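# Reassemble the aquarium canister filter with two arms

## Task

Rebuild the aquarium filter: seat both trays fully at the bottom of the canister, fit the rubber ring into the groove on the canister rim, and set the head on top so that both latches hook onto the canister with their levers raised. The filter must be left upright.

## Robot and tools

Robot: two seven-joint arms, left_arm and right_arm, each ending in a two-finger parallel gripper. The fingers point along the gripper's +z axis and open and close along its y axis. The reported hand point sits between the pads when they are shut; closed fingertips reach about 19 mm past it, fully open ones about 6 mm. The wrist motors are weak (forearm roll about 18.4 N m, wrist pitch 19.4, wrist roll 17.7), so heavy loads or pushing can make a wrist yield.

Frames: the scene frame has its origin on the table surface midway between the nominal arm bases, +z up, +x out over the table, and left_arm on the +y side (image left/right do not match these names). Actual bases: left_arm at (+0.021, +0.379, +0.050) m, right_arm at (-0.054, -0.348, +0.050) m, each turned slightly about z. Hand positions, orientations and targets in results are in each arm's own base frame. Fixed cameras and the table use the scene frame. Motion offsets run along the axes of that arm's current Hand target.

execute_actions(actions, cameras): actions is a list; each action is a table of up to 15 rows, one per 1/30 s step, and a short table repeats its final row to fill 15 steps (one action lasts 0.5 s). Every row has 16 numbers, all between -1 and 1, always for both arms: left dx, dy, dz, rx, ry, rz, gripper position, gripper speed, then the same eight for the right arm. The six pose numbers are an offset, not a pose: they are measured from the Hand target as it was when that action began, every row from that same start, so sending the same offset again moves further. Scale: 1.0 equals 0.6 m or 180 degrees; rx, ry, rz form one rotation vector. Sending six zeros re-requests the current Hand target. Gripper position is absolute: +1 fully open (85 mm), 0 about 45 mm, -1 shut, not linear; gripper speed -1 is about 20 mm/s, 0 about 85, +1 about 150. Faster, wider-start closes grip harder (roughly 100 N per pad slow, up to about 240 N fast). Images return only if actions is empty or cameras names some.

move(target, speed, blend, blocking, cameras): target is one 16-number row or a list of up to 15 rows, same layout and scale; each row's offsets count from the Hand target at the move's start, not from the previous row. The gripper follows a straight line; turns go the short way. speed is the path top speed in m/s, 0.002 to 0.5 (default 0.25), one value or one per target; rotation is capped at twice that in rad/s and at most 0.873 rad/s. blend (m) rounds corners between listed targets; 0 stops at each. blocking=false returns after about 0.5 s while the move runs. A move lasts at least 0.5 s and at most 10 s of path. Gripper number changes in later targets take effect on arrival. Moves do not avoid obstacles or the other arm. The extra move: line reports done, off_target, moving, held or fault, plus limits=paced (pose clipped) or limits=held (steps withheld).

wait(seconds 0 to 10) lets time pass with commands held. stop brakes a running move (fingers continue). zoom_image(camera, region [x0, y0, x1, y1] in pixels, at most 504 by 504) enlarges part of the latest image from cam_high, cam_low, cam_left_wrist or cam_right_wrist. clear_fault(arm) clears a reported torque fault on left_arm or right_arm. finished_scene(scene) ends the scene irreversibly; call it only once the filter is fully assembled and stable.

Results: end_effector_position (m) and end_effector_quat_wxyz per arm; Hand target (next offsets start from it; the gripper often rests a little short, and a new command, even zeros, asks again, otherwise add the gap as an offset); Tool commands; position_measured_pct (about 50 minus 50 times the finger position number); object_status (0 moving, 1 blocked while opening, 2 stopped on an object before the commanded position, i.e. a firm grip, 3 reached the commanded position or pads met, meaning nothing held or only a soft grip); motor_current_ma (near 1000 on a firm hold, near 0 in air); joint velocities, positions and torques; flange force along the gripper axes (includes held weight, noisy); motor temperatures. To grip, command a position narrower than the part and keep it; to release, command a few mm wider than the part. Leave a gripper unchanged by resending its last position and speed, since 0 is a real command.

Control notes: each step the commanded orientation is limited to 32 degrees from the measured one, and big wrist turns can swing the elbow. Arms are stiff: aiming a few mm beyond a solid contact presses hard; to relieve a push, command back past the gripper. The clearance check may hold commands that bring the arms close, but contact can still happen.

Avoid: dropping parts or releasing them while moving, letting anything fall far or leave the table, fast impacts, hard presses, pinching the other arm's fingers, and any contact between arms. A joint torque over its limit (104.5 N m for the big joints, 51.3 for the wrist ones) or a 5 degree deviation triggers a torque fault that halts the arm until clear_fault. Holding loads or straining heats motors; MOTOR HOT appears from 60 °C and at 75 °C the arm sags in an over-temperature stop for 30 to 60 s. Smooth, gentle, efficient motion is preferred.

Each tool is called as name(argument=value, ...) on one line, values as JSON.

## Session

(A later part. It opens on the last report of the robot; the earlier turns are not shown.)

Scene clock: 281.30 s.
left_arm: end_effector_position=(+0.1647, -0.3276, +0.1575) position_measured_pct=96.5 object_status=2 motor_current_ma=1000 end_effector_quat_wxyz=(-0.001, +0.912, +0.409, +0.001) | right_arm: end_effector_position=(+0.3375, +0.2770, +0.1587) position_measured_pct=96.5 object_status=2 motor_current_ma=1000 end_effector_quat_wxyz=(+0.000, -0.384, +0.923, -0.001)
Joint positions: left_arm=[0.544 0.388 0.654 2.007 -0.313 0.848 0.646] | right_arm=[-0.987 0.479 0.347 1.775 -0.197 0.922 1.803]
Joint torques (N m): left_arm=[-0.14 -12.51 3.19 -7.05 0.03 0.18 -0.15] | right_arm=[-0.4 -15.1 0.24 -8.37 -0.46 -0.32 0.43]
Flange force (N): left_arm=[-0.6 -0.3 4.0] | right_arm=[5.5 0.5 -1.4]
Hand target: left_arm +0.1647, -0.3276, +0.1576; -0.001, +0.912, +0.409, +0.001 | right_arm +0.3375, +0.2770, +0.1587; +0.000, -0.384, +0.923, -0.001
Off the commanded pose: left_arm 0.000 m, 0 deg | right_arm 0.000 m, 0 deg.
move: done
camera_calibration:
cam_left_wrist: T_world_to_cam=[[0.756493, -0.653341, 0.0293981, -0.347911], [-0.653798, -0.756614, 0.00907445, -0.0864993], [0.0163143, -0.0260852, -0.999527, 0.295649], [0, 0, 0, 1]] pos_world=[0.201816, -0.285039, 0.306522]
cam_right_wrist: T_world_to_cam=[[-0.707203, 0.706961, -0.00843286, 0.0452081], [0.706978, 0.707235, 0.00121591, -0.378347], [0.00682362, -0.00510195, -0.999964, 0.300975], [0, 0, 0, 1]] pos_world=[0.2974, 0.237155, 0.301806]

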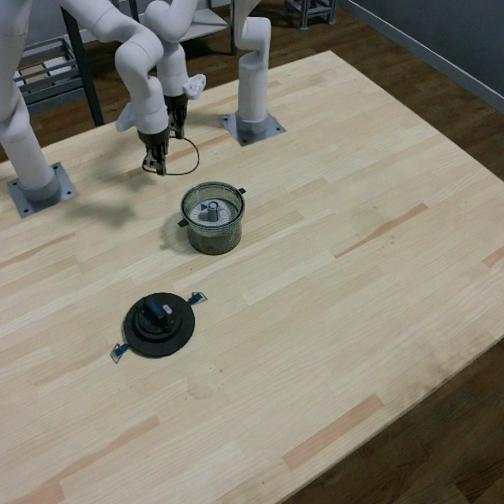

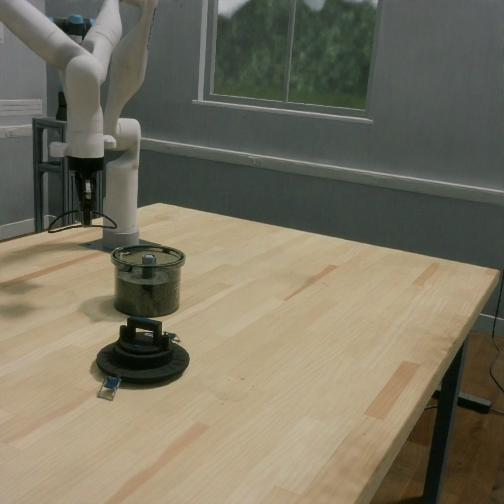

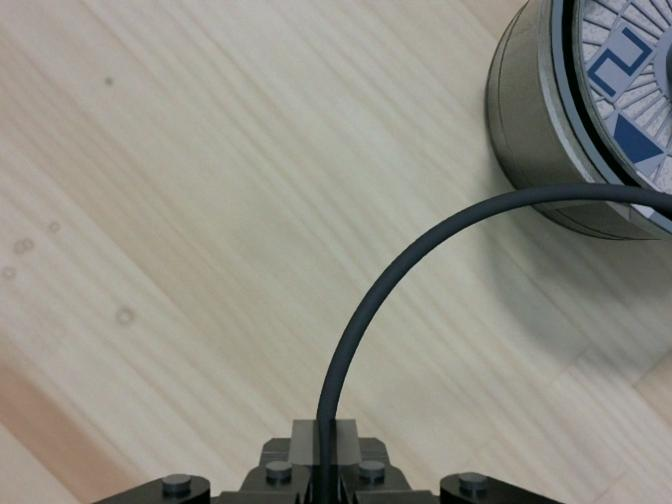

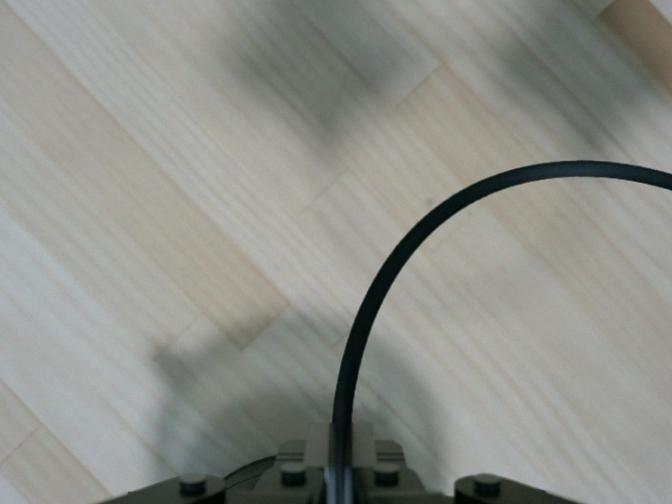

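move(target=[0.2304,0.1664,0,0,0,0,-0.95,-1,-0.2311,-0.1613,0,0,0,0,-0.95,-1], speed=0.08, cameras=["all"])

Scene clock: 284.33 s.
left_arm: end_effector_position=(+0.3312, -0.2908, +0.1577) position_measured_pct=96.5 object_status=2 motor_current_ma=1000 end_effector_quat_wxyz=(-0.001, +0.912, +0.409, +0.001) | right_arm: end_effector_position=(+0.5039, +0.3072, +0.1587) position_measured_pct=96.5 object_status=2 motor_current_ma=1000 end_effector_quat_wxyz=(+0.000, -0.384, +0.923, -0.001)
Joint positions: left_arm=[0.258 0.532 0.603 1.769 -0.363 0.955 0.282] | right_arm=[-0.751 0.802 0.334 1.166 -0.253 1.213 1.936]
Joint torques (N m): left_arm=[0 -16.25 3.79 -7.56 0.27 0.09 -0.25] | right_arm=[-0.32 -21.59 0.98 -9.73 -0.4 0.07 0.41]
Flange force (N): left_arm=[-0.6 -0.3 3.5] | right_arm=[9.5 2.5 0.9]
Hand target: left_arm +0.3312, -0.2908, +0.1577; -0.001, +0.912, +0.409, +0.001 | right_arm +0.5039, +0.3072, +0.1587; +0.000, -0.384, +0.923, -0.001
Off the commanded pose: left_arm 0.000 m, 0 deg | right_arm 0.000 m, 0 deg.
move: done
camera_calibration:
cam_left_wrist: T_world_to_cam=[[0.756494, -0.653339, 0.0293981, -0.44983], [-0.653797, -0.756616, 0.0090745, 0.0501988], [0.0163143, -0.0260852, -0.999527, 0.294092], [0, 0, 0, 1]] pos_world=[0.368316, -0.248239, 0.306722]
cam_right_wrist: T_world_to_cam=[[-0.707203, 0.706961, -0.00836216, 0.141515], [0.706978, 0.707235, 0.00128665, -0.517368], [0.00682362, -0.00500194, -0.999964, 0.299967], [0, 0, 0, 1]] pos_world=[0.4638, 0.267355, 0.301806]

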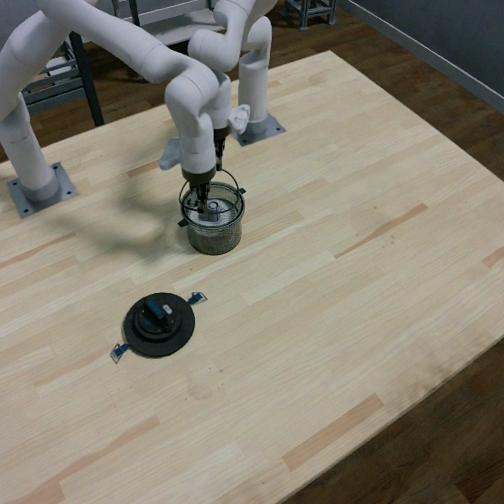

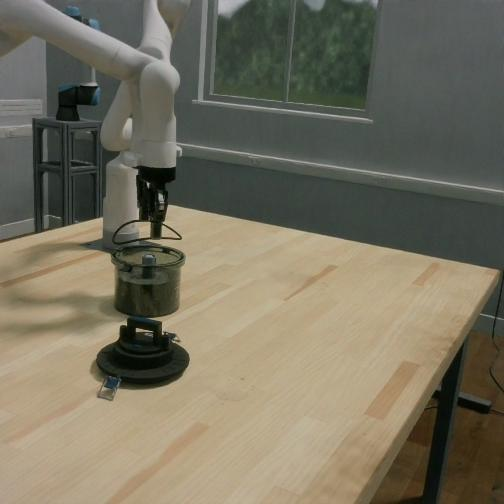

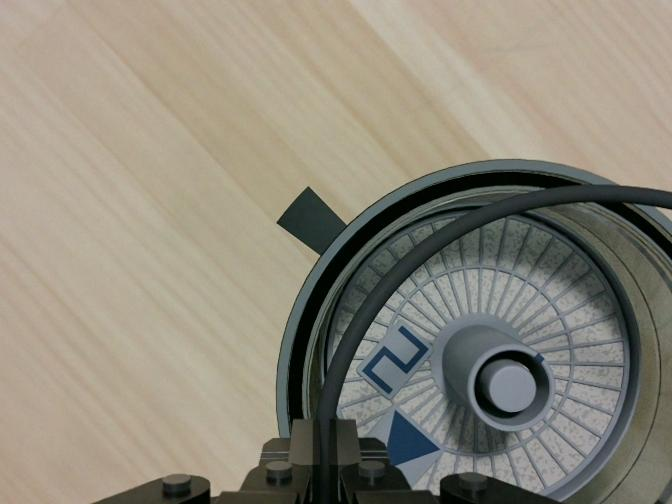

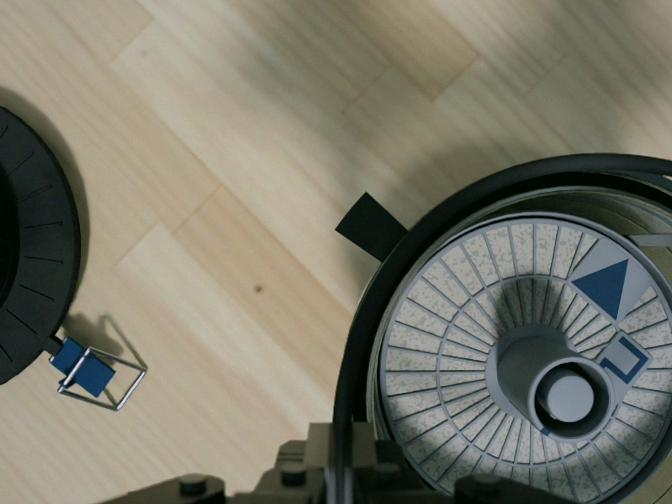

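zoom_image(camera="cam_left_wrist", region=[240, 300, 440, 450])

zoom_image(camera="cam_right_wrist", region=[300, 300, 500, 450])

Scaled by 2.520.

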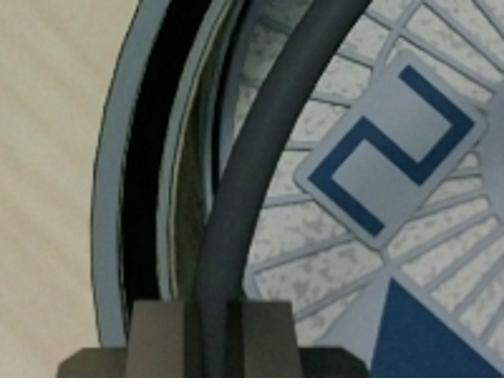

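Scaled by 2.520.

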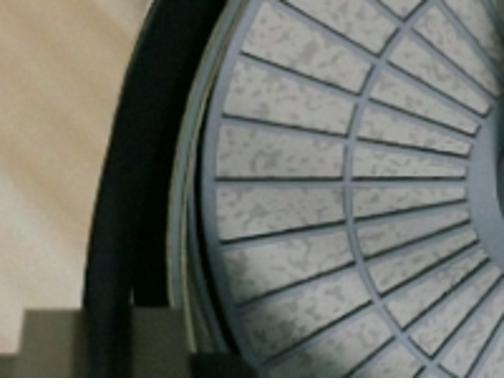

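move(target=[0,-0.0142,0.055,0,0,0,-0.95,-1,0,0.0093,0.055,0,0,0,-0.95,-1], speed=0.05, cameras=["all"])

Scene clock: 287.73 s.
left_arm: end_effector_position=(+0.3249, -0.2850, +0.1247) position_measured_pct=96.5 object_status=2 motor_current_ma=1000 end_effector_quat_wxyz=(-0.001, +0.912, +0.409, +0.001) | right_arm: end_effector_position=(+0.5000, +0.3111, +0.1257) position_measured_pct=96.5 object_status=2 motor_current_ma=1000 end_effector_quat_wxyz=(+0.000, -0.384, +0.923, -0.001)
Joint positions: left_arm=[0.274 0.568 0.574 1.84 -0.401 0.853 0.317] | right_arm=[-0.759 0.833 0.325 1.218 -0.263 1.132 1.937]
Joint torques (N m): left_arm=[0.01 -16.22 3.89 -6.94 0.37 0.12 -0.14] | right_arm=[-0.37 -21.95 1.04 -8.92 -0.36 -0.04 0.41]
Flange force (N): left_arm=[-0.4 -1.0 3.8] | right_arm=[6.0 1.5 -0.4]
Hand target: left_arm +0.3248, -0.2850, +0.1247; -0.001, +0.912, +0.409, +0.001 | right_arm +0.5000, +0.3111, +0.1257; +0.000, -0.384, +0.923, -0.001
Off the commanded pose: left_arm 0.000 m, 0 deg | right_arm 0.000 m, 0 deg.
move: done
camera_calibration:
cam_left_wrist: T_world_to_cam=[[0.756494, -0.653339, 0.0293981, -0.44037], [-0.653797, -0.756616, 0.0090745, 0.050692], [0.0163143, -0.0260852, -0.999527, 0.261359], [0, 0, 0, 1]] pos_world=[0.362016, -0.242539, 0.273722]
cam_right_wrist: T_world_to_cam=[[-0.707203, 0.706961, -0.00843286, 0.135743], [0.706978, 0.707235, 0.00121591, -0.517307], [0.00682362, -0.00510195, -0.999964, 0.267042], [0, 0, 0, 1]] pos_world=[0.4599, 0.271255, 0.268806]

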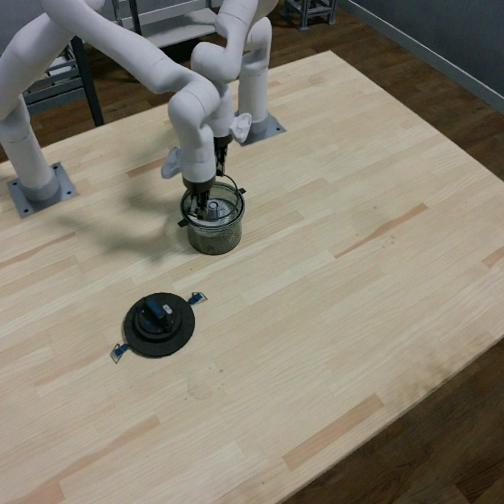

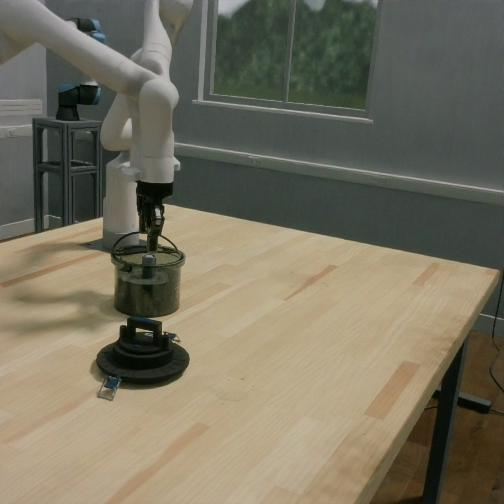

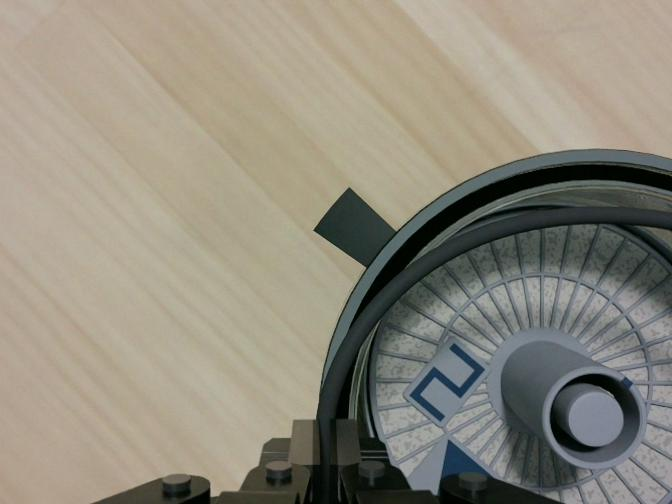

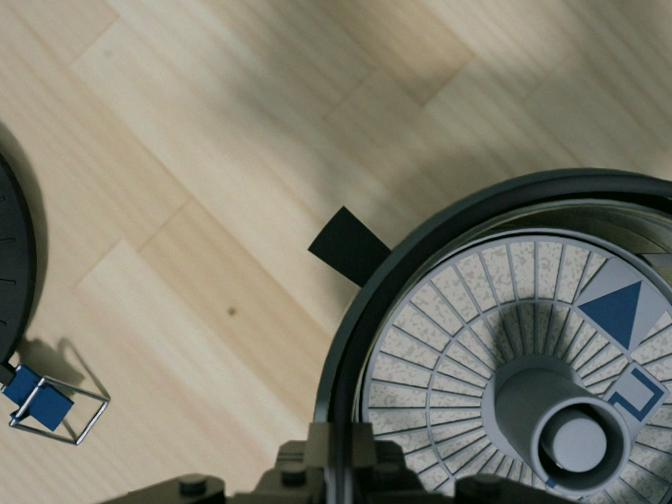

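zoom_image(camera="cam_left_wrist", region=[270, 130, 672, 450])

zoom_image(camera="cam_right_wrist", region=[270, 130, 672, 450])

zoom_image(camera="cam_low", region=[90, 210, 210, 330])

Scaled by 1.254.

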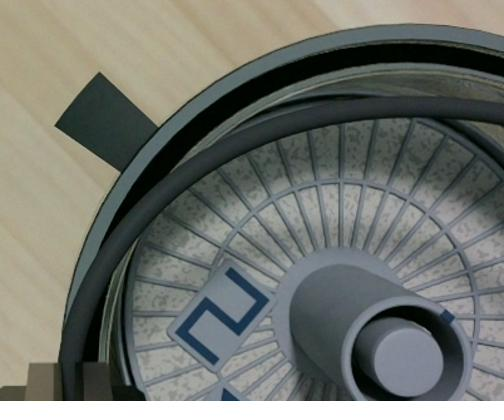

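Scaled by 1.254.

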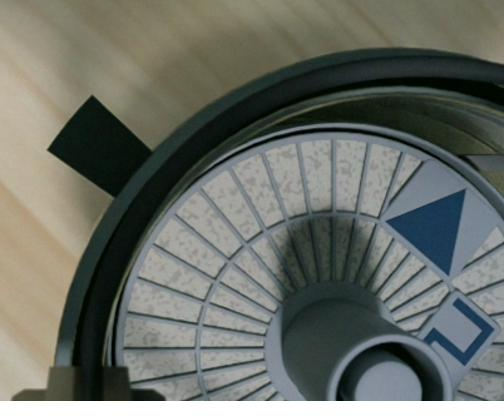

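Scaled by 4.200.

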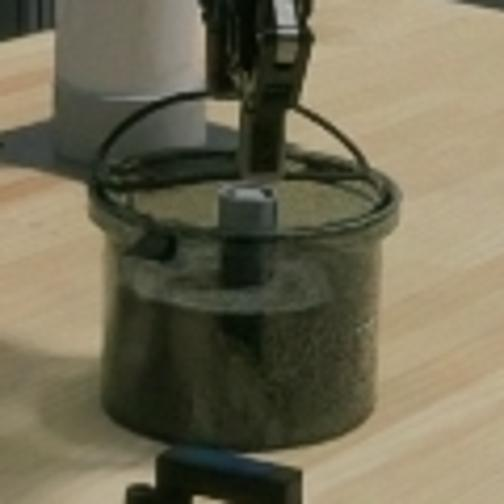

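zoom_image(camera="cam_low", region=[105, 220, 195, 280])

zoom_image(camera="cam_high", region=[165, 165, 255, 260])

Scaled by 5.600.

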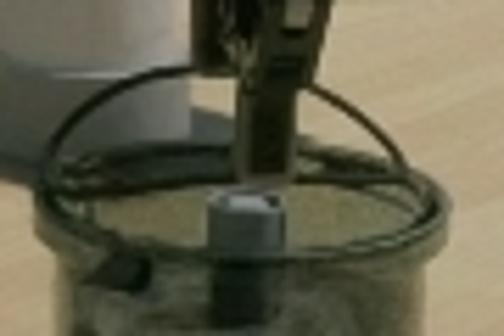

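Scaled by 5.305.

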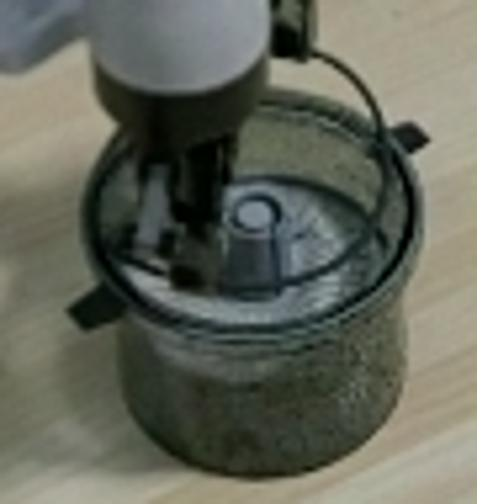

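move(target=[0.0083,0,0,0,0,0,-0.95,-1,-0.0083,0,0,0,0,0,-0.95,-1], speed=0.03, cameras=["all"])

zoom_image(camera="cam_low", region=[105, 220, 195, 280])

zoom_image(camera="cam_left_wrist", region=[270, 130, 672, 450])

zoom_image(camera="cam_right_wrist", region=[270, 130, 672, 450])

Scene clock: 295.20 s.
left_arm: end_effector_position=(+0.3281, -0.2813, +0.1247) position_measured_pct=96.5 object_status=2 motor_current_ma=1000 end_effector_quat_wxyz=(-0.001, +0.912, +0.409, +0.001) | right_arm: end_effector_position=(+0.5035, +0.3146, +0.1257) position_measured_pct=96.5 object_status=2 motor_current_ma=1000 end_effector_quat_wxyz=(+0.000, -0.384, +0.923, -0.001)
Joint positions: left_arm=[0.262 0.568 0.574 1.839 -0.401 0.853 0.306] | right_arm=[-0.758 0.844 0.325 1.194 -0.264 1.143 1.933]
Joint torques (N m): left_arm=[-0.16 -16.44 3.81 -6.91 0.22 0.11 -0.22] | right_arm=[-0.41 -22.28 1.03 -8.85 -0.39 -0.1 0.41]
Flange force (N): left_arm=[-0.9 -0.4 4.0] | right_arm=[5.2 1.2 -0.5]
Hand target: left_arm +0.3281, -0.2813, +0.1247; -0.001, +0.912, +0.409, +0.001 | right_arm +0.5035, +0.3146, +0.1257; +0.000, -0.384, +0.923, -0.001
Off the commanded pose: left_arm 0.000 m, 0 deg | right_arm 0.000 m, 0 deg.
move: done
camera_calibration:
cam_left_wrist: T_world_to_cam=[[0.756493, -0.653341, 0.0293981, -0.440384], [-0.653798, -0.756614, 0.00907445, 0.0557256], [0.0163143, -0.0260852, -0.999527, 0.261405], [0, 0, 0, 1]] pos_world=[0.365316, -0.238739, 0.273722]
cam_right_wrist: T_world_to_cam=[[-0.707203, 0.706961, -0.00843286, 0.135744], [0.706978, 0.707235, 0.00121591, -0.522257], [0.00682362, -0.00510195, -0.999964, 0.267036], [0, 0, 0, 1]] pos_world=[0.4634, 0.274755, 0.268806]

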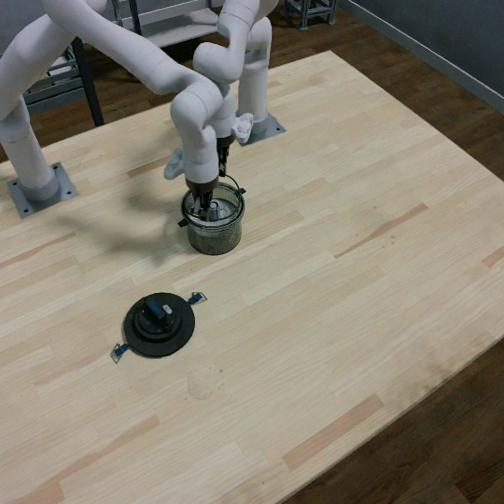

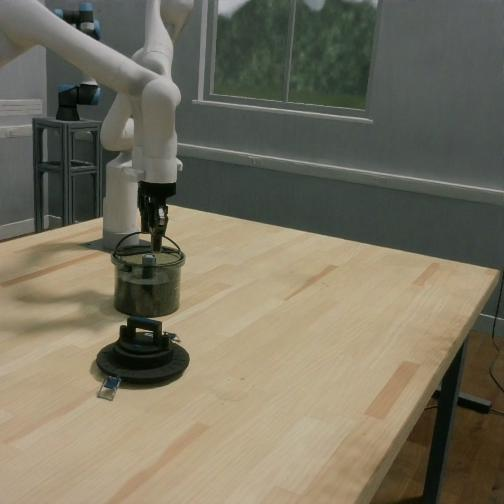

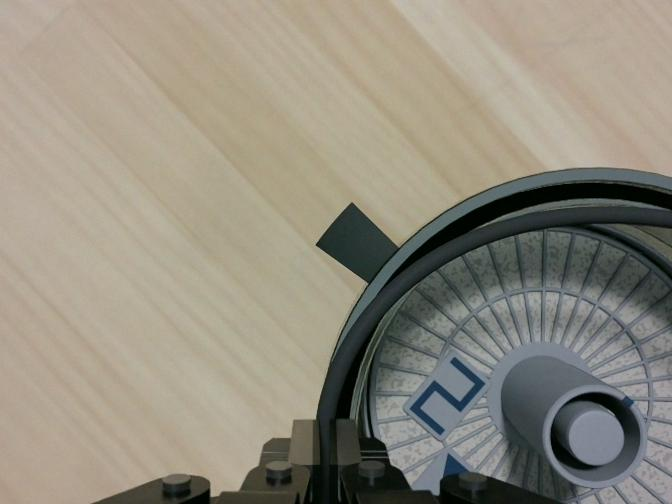

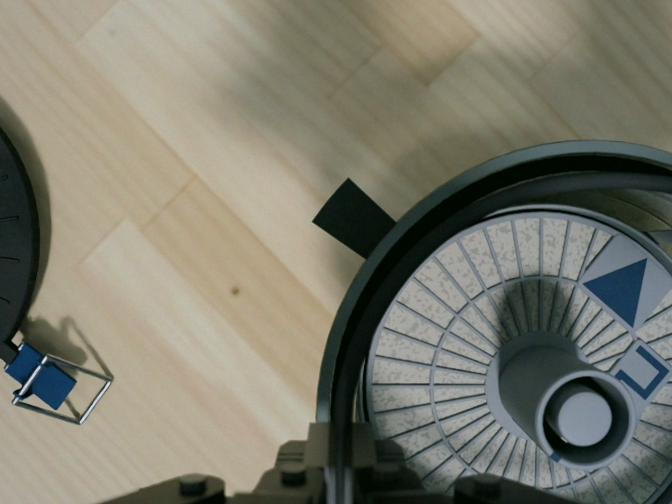

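Scaled by 5.600.

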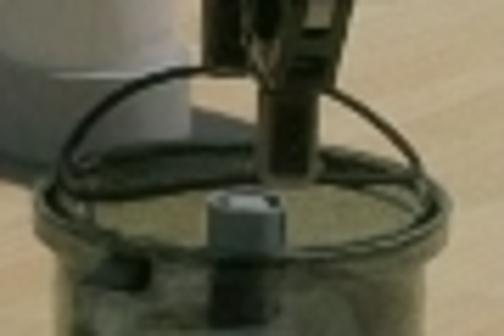

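Scaled by 1.254.

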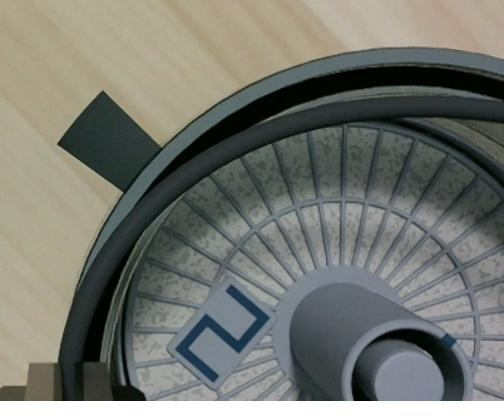

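Scaled by 1.254.

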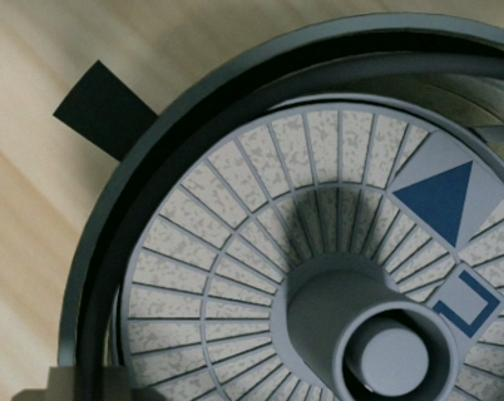

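move(target=[0,0.0083,0,0,0,0,-0.95,-1,0,0.0083,0,0,0,0,-0.95,-1], speed=0.03, cameras=["all"])

zoom_image(camera="cam_low", region=[105, 220, 195, 280])

zoom_image(camera="cam_left_wrist", region=[270, 130, 672, 450])

zoom_image(camera="cam_right_wrist", region=[270, 130, 672, 450])

Scene clock: 296.73 s.
left_arm: end_effector_position=(+0.3318, -0.2846, +0.1247) position_measured_pct=96.5 object_status=2 motor_current_ma=1000 end_effector_quat_wxyz=(-0.001, +0.912, +0.409, +0.001) | right_arm: end_effector_position=(+0.5000, +0.3181, +0.1257) position_measured_pct=96.5 object_status=2 motor_current_ma=1000 end_effector_quat_wxyz=(+0.000, -0.384, +0.923, +0.000)
Joint positions: left_arm=[0.267 0.577 0.573 1.823 -0.403 0.861 0.305] | right_arm=[-0.767 0.842 0.325 1.2 -0.264 1.141 1.926]
Joint torques (N m): left_arm=[-0.18 -16.59 3.83 -6.92 0.24 0.1 -0.19] | right_arm=[-0.55 -21.97 1.02 -9.05 -0.38 -0.07 0.41]
Flange force (N): left_arm=[-0.9 -0.4 3.7] | right_arm=[6.7 1.3 -0.5]
Hand target: left_arm +0.3319, -0.2846, +0.1247; -0.001, +0.912, +0.409, +0.001 | right_arm +0.4999, +0.3182, +0.1257; +0.000, -0.384, +0.923, -0.001
Off the commanded pose: left_arm 0.000 m, 0 deg | right_arm 0.000 m, 0 deg.
move: done
camera_calibration:
cam_left_wrist: T_world_to_cam=[[0.756494, -0.653337, 0.0294634, -0.445356], [-0.653797, -0.756614, 0.00915013, 0.0556269], [0.0163143, -0.0261851, -0.999524, 0.261233], [0, 0, 0, 1]] pos_world=[0.369016, -0.242039, 0.273722]
cam_right_wrist: T_world_to_cam=[[-0.707205, 0.70696, -0.00829146, 0.130757], [0.706977, 0.707236, 0.00121594, -0.522258], [0.00672364, -0.00500195, -0.999965, 0.267096], [0, 0, 0, 1]] pos_world=[0.4599, 0.278255, 0.268806]

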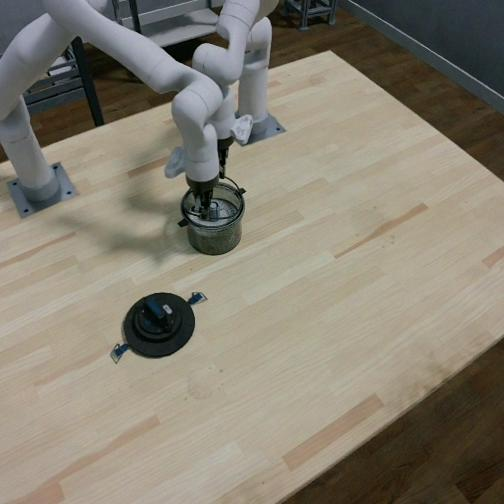

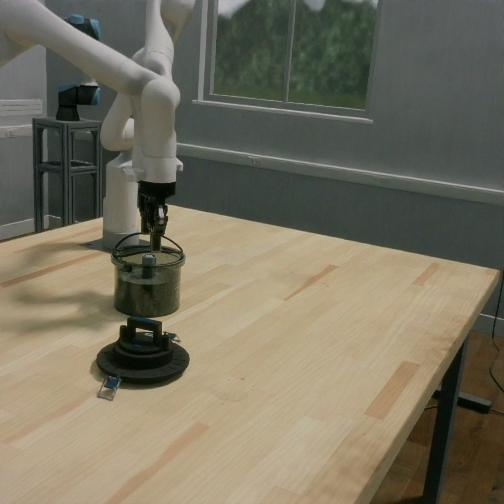

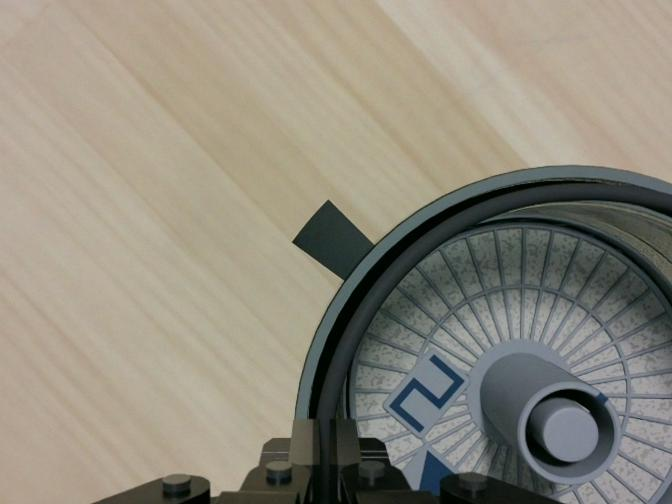

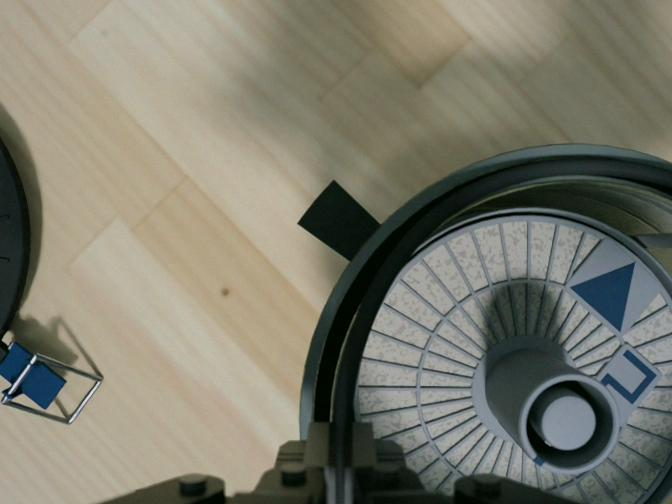

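Scaled by 5.600.

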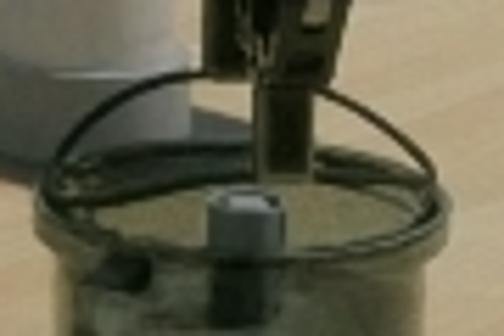

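Scaled by 1.254.

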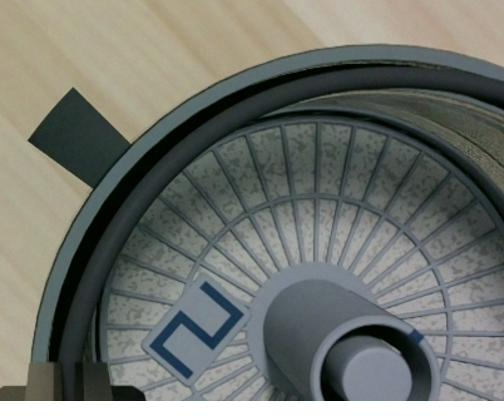

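Scaled by 1.254.

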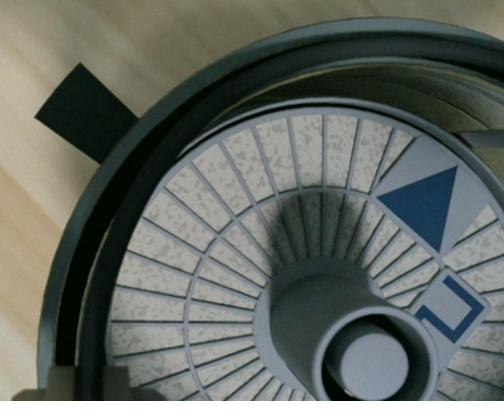

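move(target=[0,0,0.0167,0,0,0,-0.95,-1,0,0,0.0167,0,0,0,-0.95,-1], speed=0.02, cameras=["all"])

zoom_image(camera="cam_low", region=[105, 220, 195, 280])

zoom_image(camera="cam_left_wrist", region=[270, 130, 672, 450])

zoom_image(camera="cam_right_wrist", region=[270, 130, 672, 450])

Scene clock: 298.07 s.
left_arm: end_effector_position=(+0.3319, -0.2846, +0.1147) position_measured_pct=96.5 object_status=2 motor_current_ma=1000 end_effector_quat_wxyz=(-0.001, +0.912, +0.409, +0.001) | right_arm: end_effector_position=(+0.4999, +0.3181, +0.1157) position_measured_pct=96.5 object_status=2 motor_current_ma=1000 end_effector_quat_wxyz=(+0.000, -0.384, +0.923, -0.001)
Joint positions: left_arm=[0.275 0.593 0.562 1.834 -0.416 0.835 0.316] | right_arm=[-0.766 0.853 0.322 1.212 -0.267 1.118 1.928]
Joint torques (N m): left_arm=[-0.07 -16.88 3.94 -6.94 0.19 -0.01 -0.2] | right_arm=[-0.44 -22.03 1.07 -8.97 -0.41 -0.02 0.39]
Flange force (N): left_arm=[-0.7 -0.8 3.9] | right_arm=[6.9 1.5 -0.5]
Hand target: left_arm +0.3319, -0.2846, +0.1147; -0.001, +0.912, +0.409, +0.001 | right_arm +0.4999, +0.3181, +0.1156; +0.000, -0.384, +0.923, +0.000
Off the commanded pose: left_arm 0.000 m, 0 deg | right_arm 0.000 m, 0 deg.
move: done
camera_calibration:
cam_left_wrist: T_world_to_cam=[[0.756494, -0.653337, 0.0294634, -0.445061], [-0.653797, -0.756614, 0.00915013, 0.0557184], [0.0163143, -0.0261851, -0.999524, 0.251238], [0, 0, 0, 1]] pos_world=[0.369016, -0.242039, 0.263722]
cam_right_wrist: T_world_to_cam=[[-0.707203, 0.706961, -0.00843286, 0.130639], [0.706978, 0.707235, 0.00121591, -0.522175], [0.00682362, -0.00510195, -0.999964, 0.257079], [0, 0, 0, 1]] pos_world=[0.4598, 0.278255, 0.258806]

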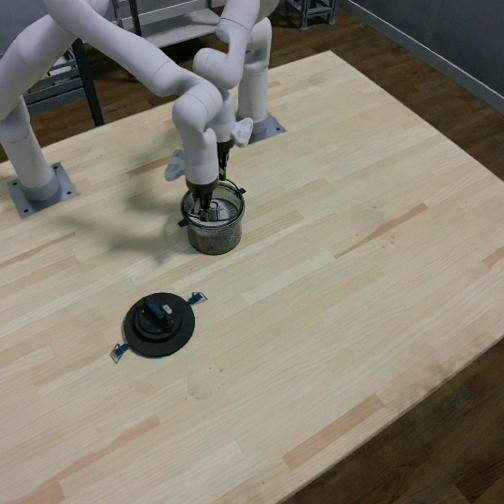

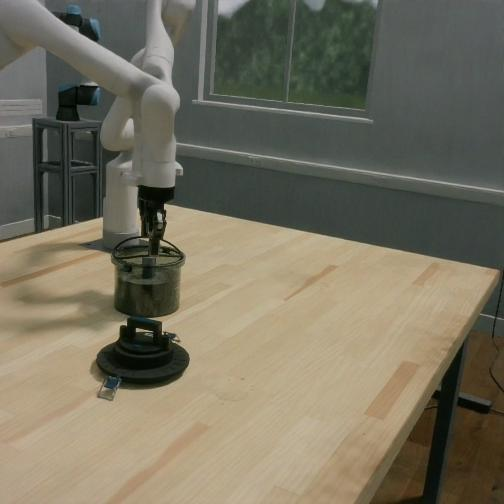

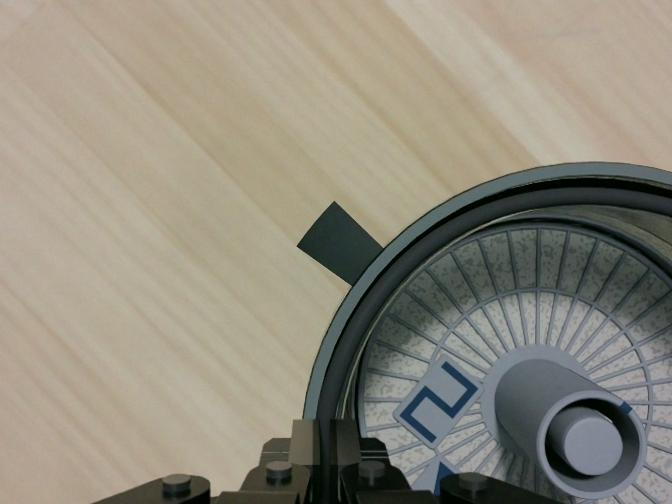

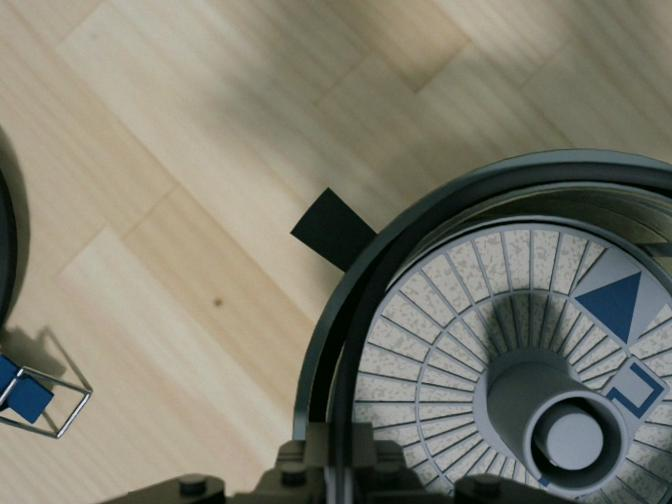

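Scaled by 5.600.

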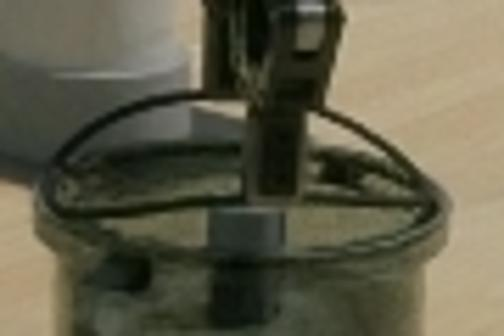

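Scaled by 1.254.

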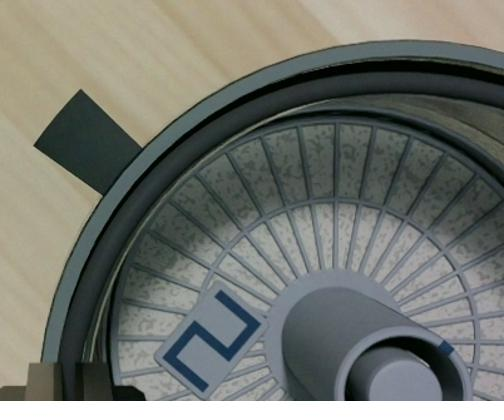

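Scaled by 1.254.

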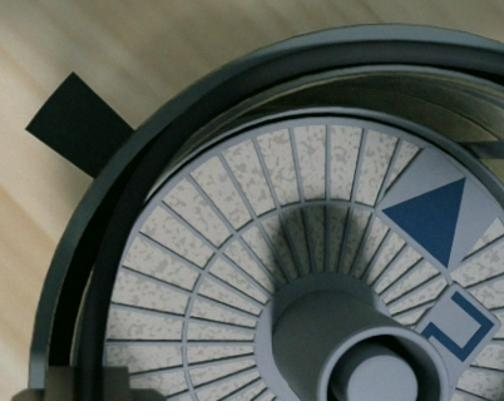

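move(target=[0,-0.0017,0.01,0,0,0,-0.95,-1,0,-0.005,0.01,0,0,0,-0.95,-1], speed=0.02, cameras=["all"])

zoom_image(camera="cam_low", region=[105, 220, 195, 280])

zoom_image(camera="cam_left_wrist", region=[270, 130, 672, 450])

zoom_image(camera="cam_right_wrist", region=[270, 130, 672, 450])

Scene clock: 299.37 s.
left_arm: end_effector_position=(+0.3311, -0.2839, +0.1087) position_measured_pct=96.5 object_status=2 motor_current_ma=1000 end_effector_quat_wxyz=(-0.001, +0.912, +0.409, +0.001) | right_arm: end_effector_position=(+0.5021, +0.3160, +0.1097) position_measured_pct=96.5 object_status=2 motor_current_ma=1000 end_effector_quat_wxyz=(+0.000, -0.384, +0.923, -0.001)
Joint positions: left_arm=[0.279 0.602 0.555 1.843 -0.424 0.817 0.323] | right_arm=[-0.76 0.861 0.32 1.215 -0.269 1.106 1.935]
Joint torques (N m): left_arm=[0.07 -16.79 3.77 -6.81 0.3 -0.11 -0.13] | right_arm=[-0.39 -22.11 1.04 -9 -0.39 -0.05 0.41]
Flange force (N): left_arm=[-0.2 -1.1 3.2] | right_arm=[7.1 1.7 -0.6]
Hand target: left_arm +0.3311, -0.2839, +0.1087; -0.001, +0.912, +0.409, +0.001 | right_arm +0.5021, +0.3160, +0.1096; +0.000, -0.384, +0.923, -0.001
Off the commanded pose: left_arm 0.000 m, 0 deg | right_arm 0.000 m, 0 deg.
move: done
camera_calibration:
cam_left_wrist: T_world_to_cam=[[0.756494, -0.653337, 0.0294634, -0.443887], [-0.653797, -0.756614, 0.00915013, 0.0557042], [0.0163143, -0.0261851, -0.999524, 0.24527], [0, 0, 0, 1]] pos_world=[0.368216, -0.241439, 0.257722]
cam_right_wrist: T_world_to_cam=[[-0.707203, 0.706961, -0.00843286, 0.133629], [0.706978, 0.707235, 0.00121591, -0.522238], [0.00682362, -0.00510195, -0.999964, 0.251053], [0, 0, 0, 1]] pos_world=[0.462, 0.276155, 0.252806]

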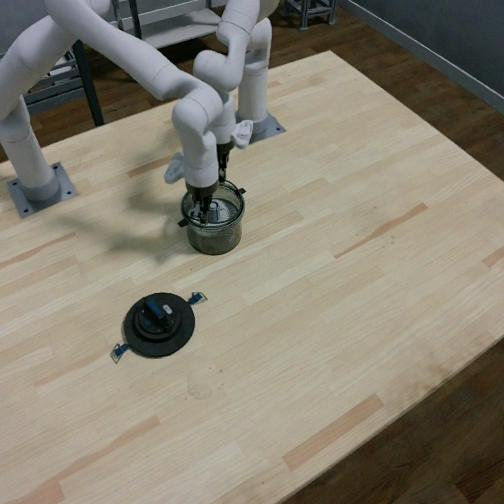

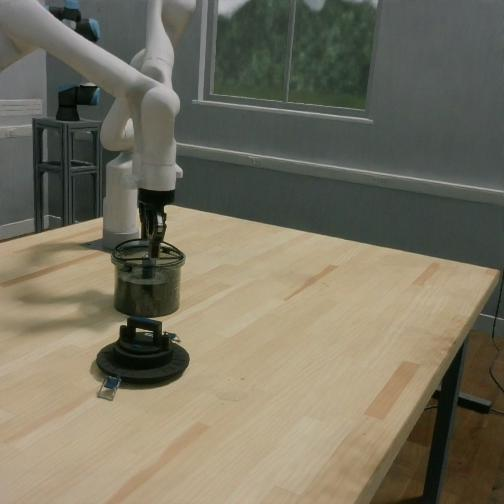

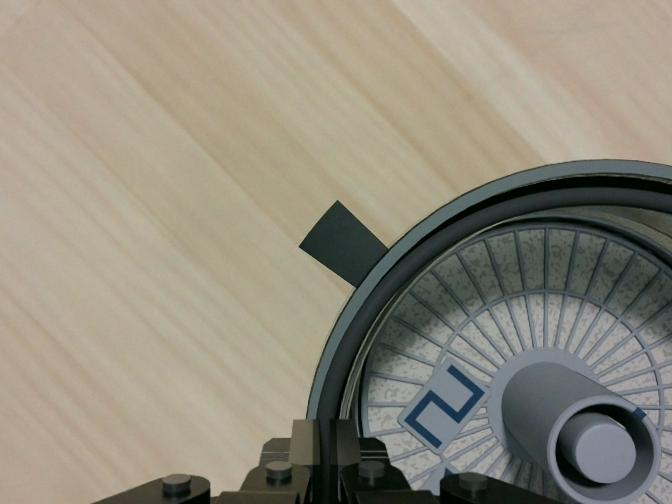

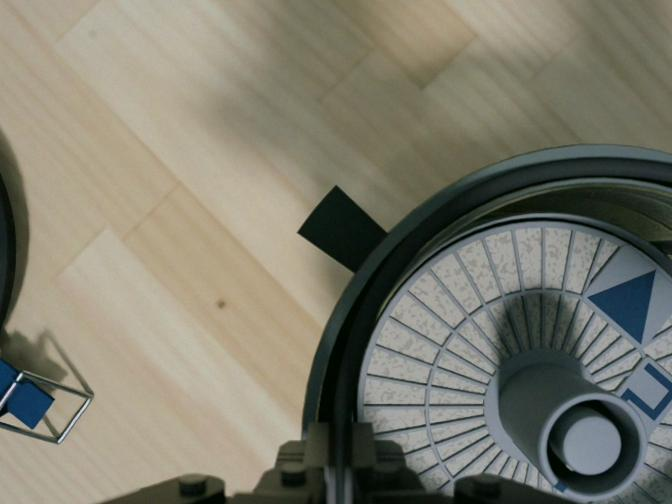

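Scaled by 5.600.

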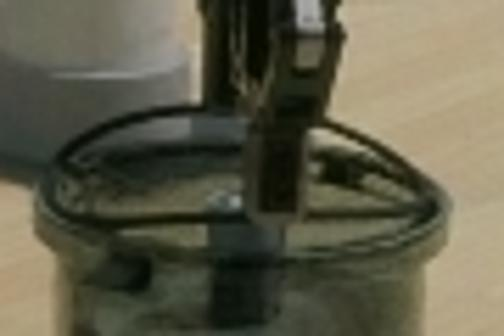

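Scaled by 1.254.

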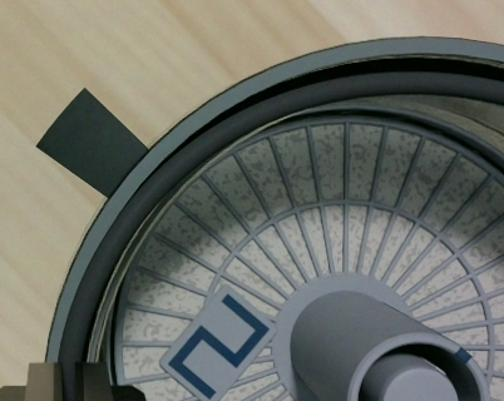

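Scaled by 1.254.

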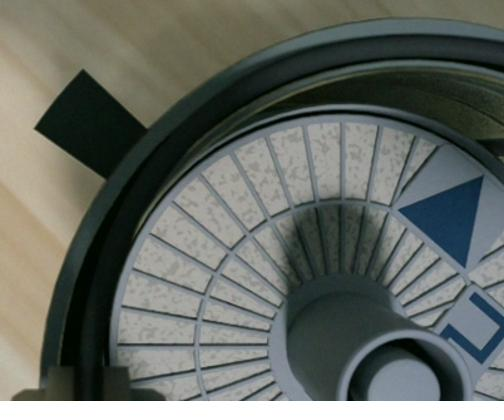

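move(target=[0,0.0008,0.0083,0,0,0,-0.95,-1,0,-0.0025,0.0083,0,0,0,-0.95,-1], speed=0.02, cameras=["all"])

zoom_image(camera="cam_low", region=[105, 220, 195, 280])

zoom_image(camera="cam_left_wrist", region=[270, 130, 672, 450])

zoom_image(camera="cam_right_wrist", region=[270, 130, 672, 450])

Scene clock: 301.10 s.
left_arm: end_effector_position=(+0.3315, -0.2842, +0.1038) position_measured_pct=96.5 object_status=2 motor_current_ma=1000 end_effector_quat_wxyz=(-0.001, +0.912, +0.409, +0.001) | right_arm: end_effector_position=(+0.5031, +0.3150, +0.1047) position_measured_pct=96.5 object_status=2 motor_current_ma=1000 end_effector_quat_wxyz=(+0.000, -0.384, +0.923, -0.001)
Joint positions: left_arm=[0.284 0.611 0.549 1.847 -0.43 0.805 0.329] | right_arm=[-0.757 0.868 0.318 1.219 -0.27 1.096 1.938]
Joint torques (N m): left_arm=[0.01 -16.89 3.87 -6.51 0.45 0.11 -0.19] | right_arm=[-0.46 -22.14 1.03 -8.85 -0.39 -0.26 0.39]
Flange force (N): left_arm=[-0.5 -0.7 3.9] | right_arm=[6.1 1.3 -1.3]
Hand target: left_arm +0.3315, -0.2842, +0.1037; -0.001, +0.912, +0.409, +0.001 | right_arm +0.5031, +0.3150, +0.1047; +0.000, -0.384, +0.923, -0.001
Off the commanded pose: left_arm 0.000 m, 0 deg | right_arm 0.000 m, 0 deg.
move: done
camera_calibration:
cam_left_wrist: T_world_to_cam=[[0.756494, -0.653339, 0.0293981, -0.444158], [-0.653797, -0.756616, 0.0090745, 0.0558786], [0.0163143, -0.0260852, -0.999527, 0.240285], [0, 0, 0, 1]] pos_world=[0.368616, -0.241639, 0.252722]
cam_right_wrist: T_world_to_cam=[[-0.707204, 0.70696, -0.00836217, 0.135055], [0.706977, 0.707236, 0.00128663, -0.522178], [0.00682362, -0.00500195, -0.999964, 0.246013], [0, 0, 0, 1]] pos_world=[0.463, 0.275055, 0.247806]

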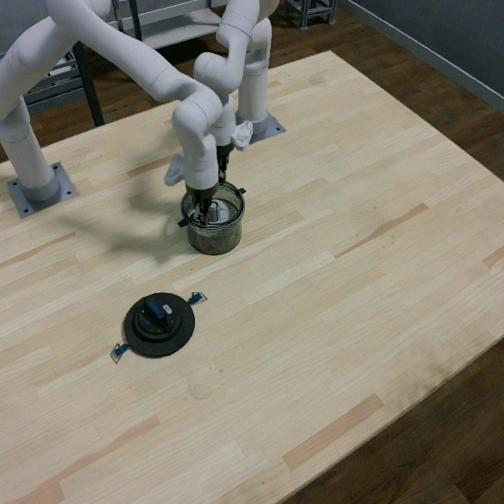

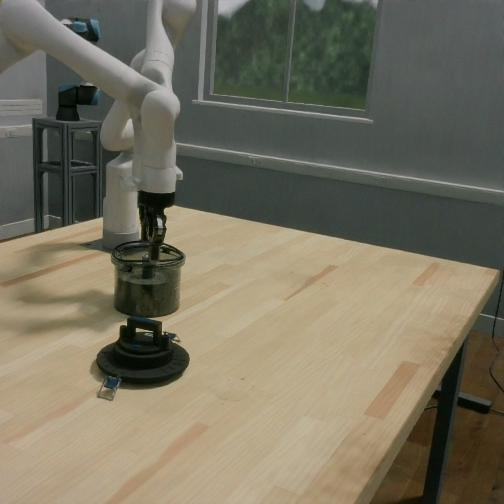

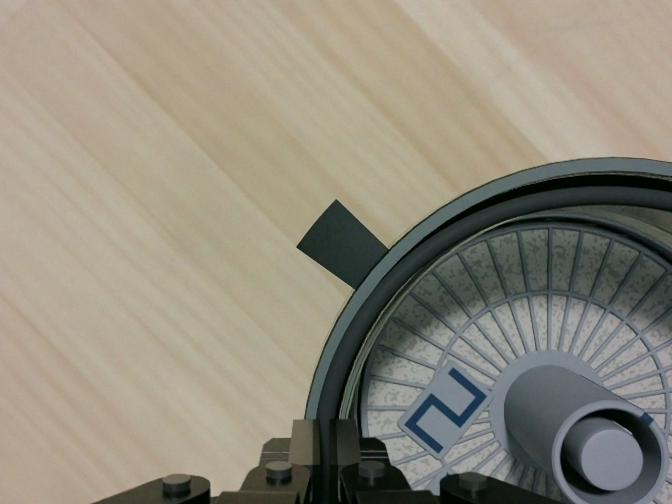

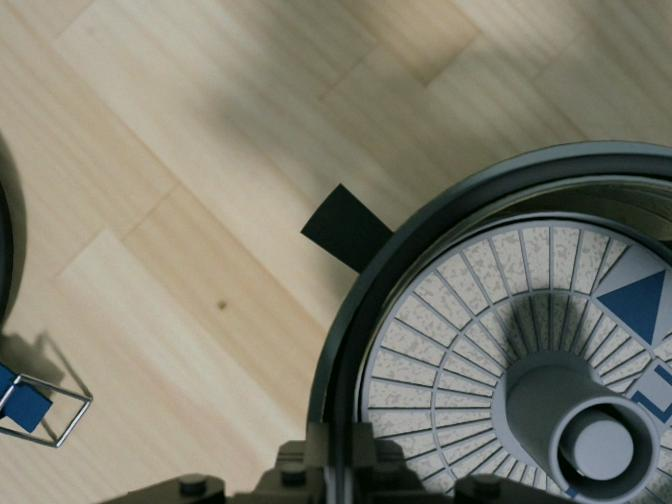

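Scaled by 5.600.

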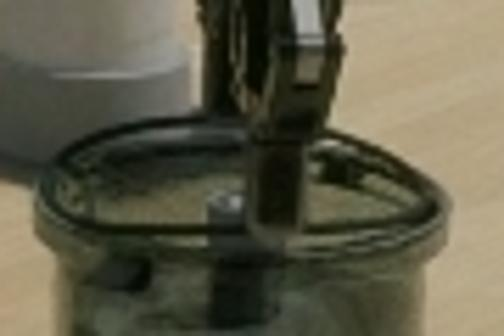

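Scaled by 1.254.

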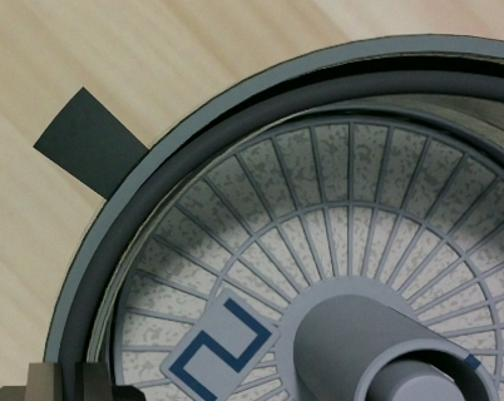

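Scaled by 1.254.

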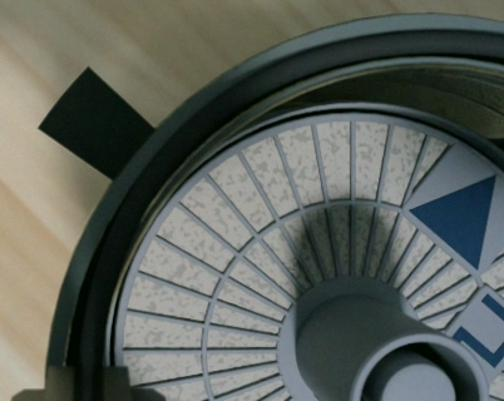

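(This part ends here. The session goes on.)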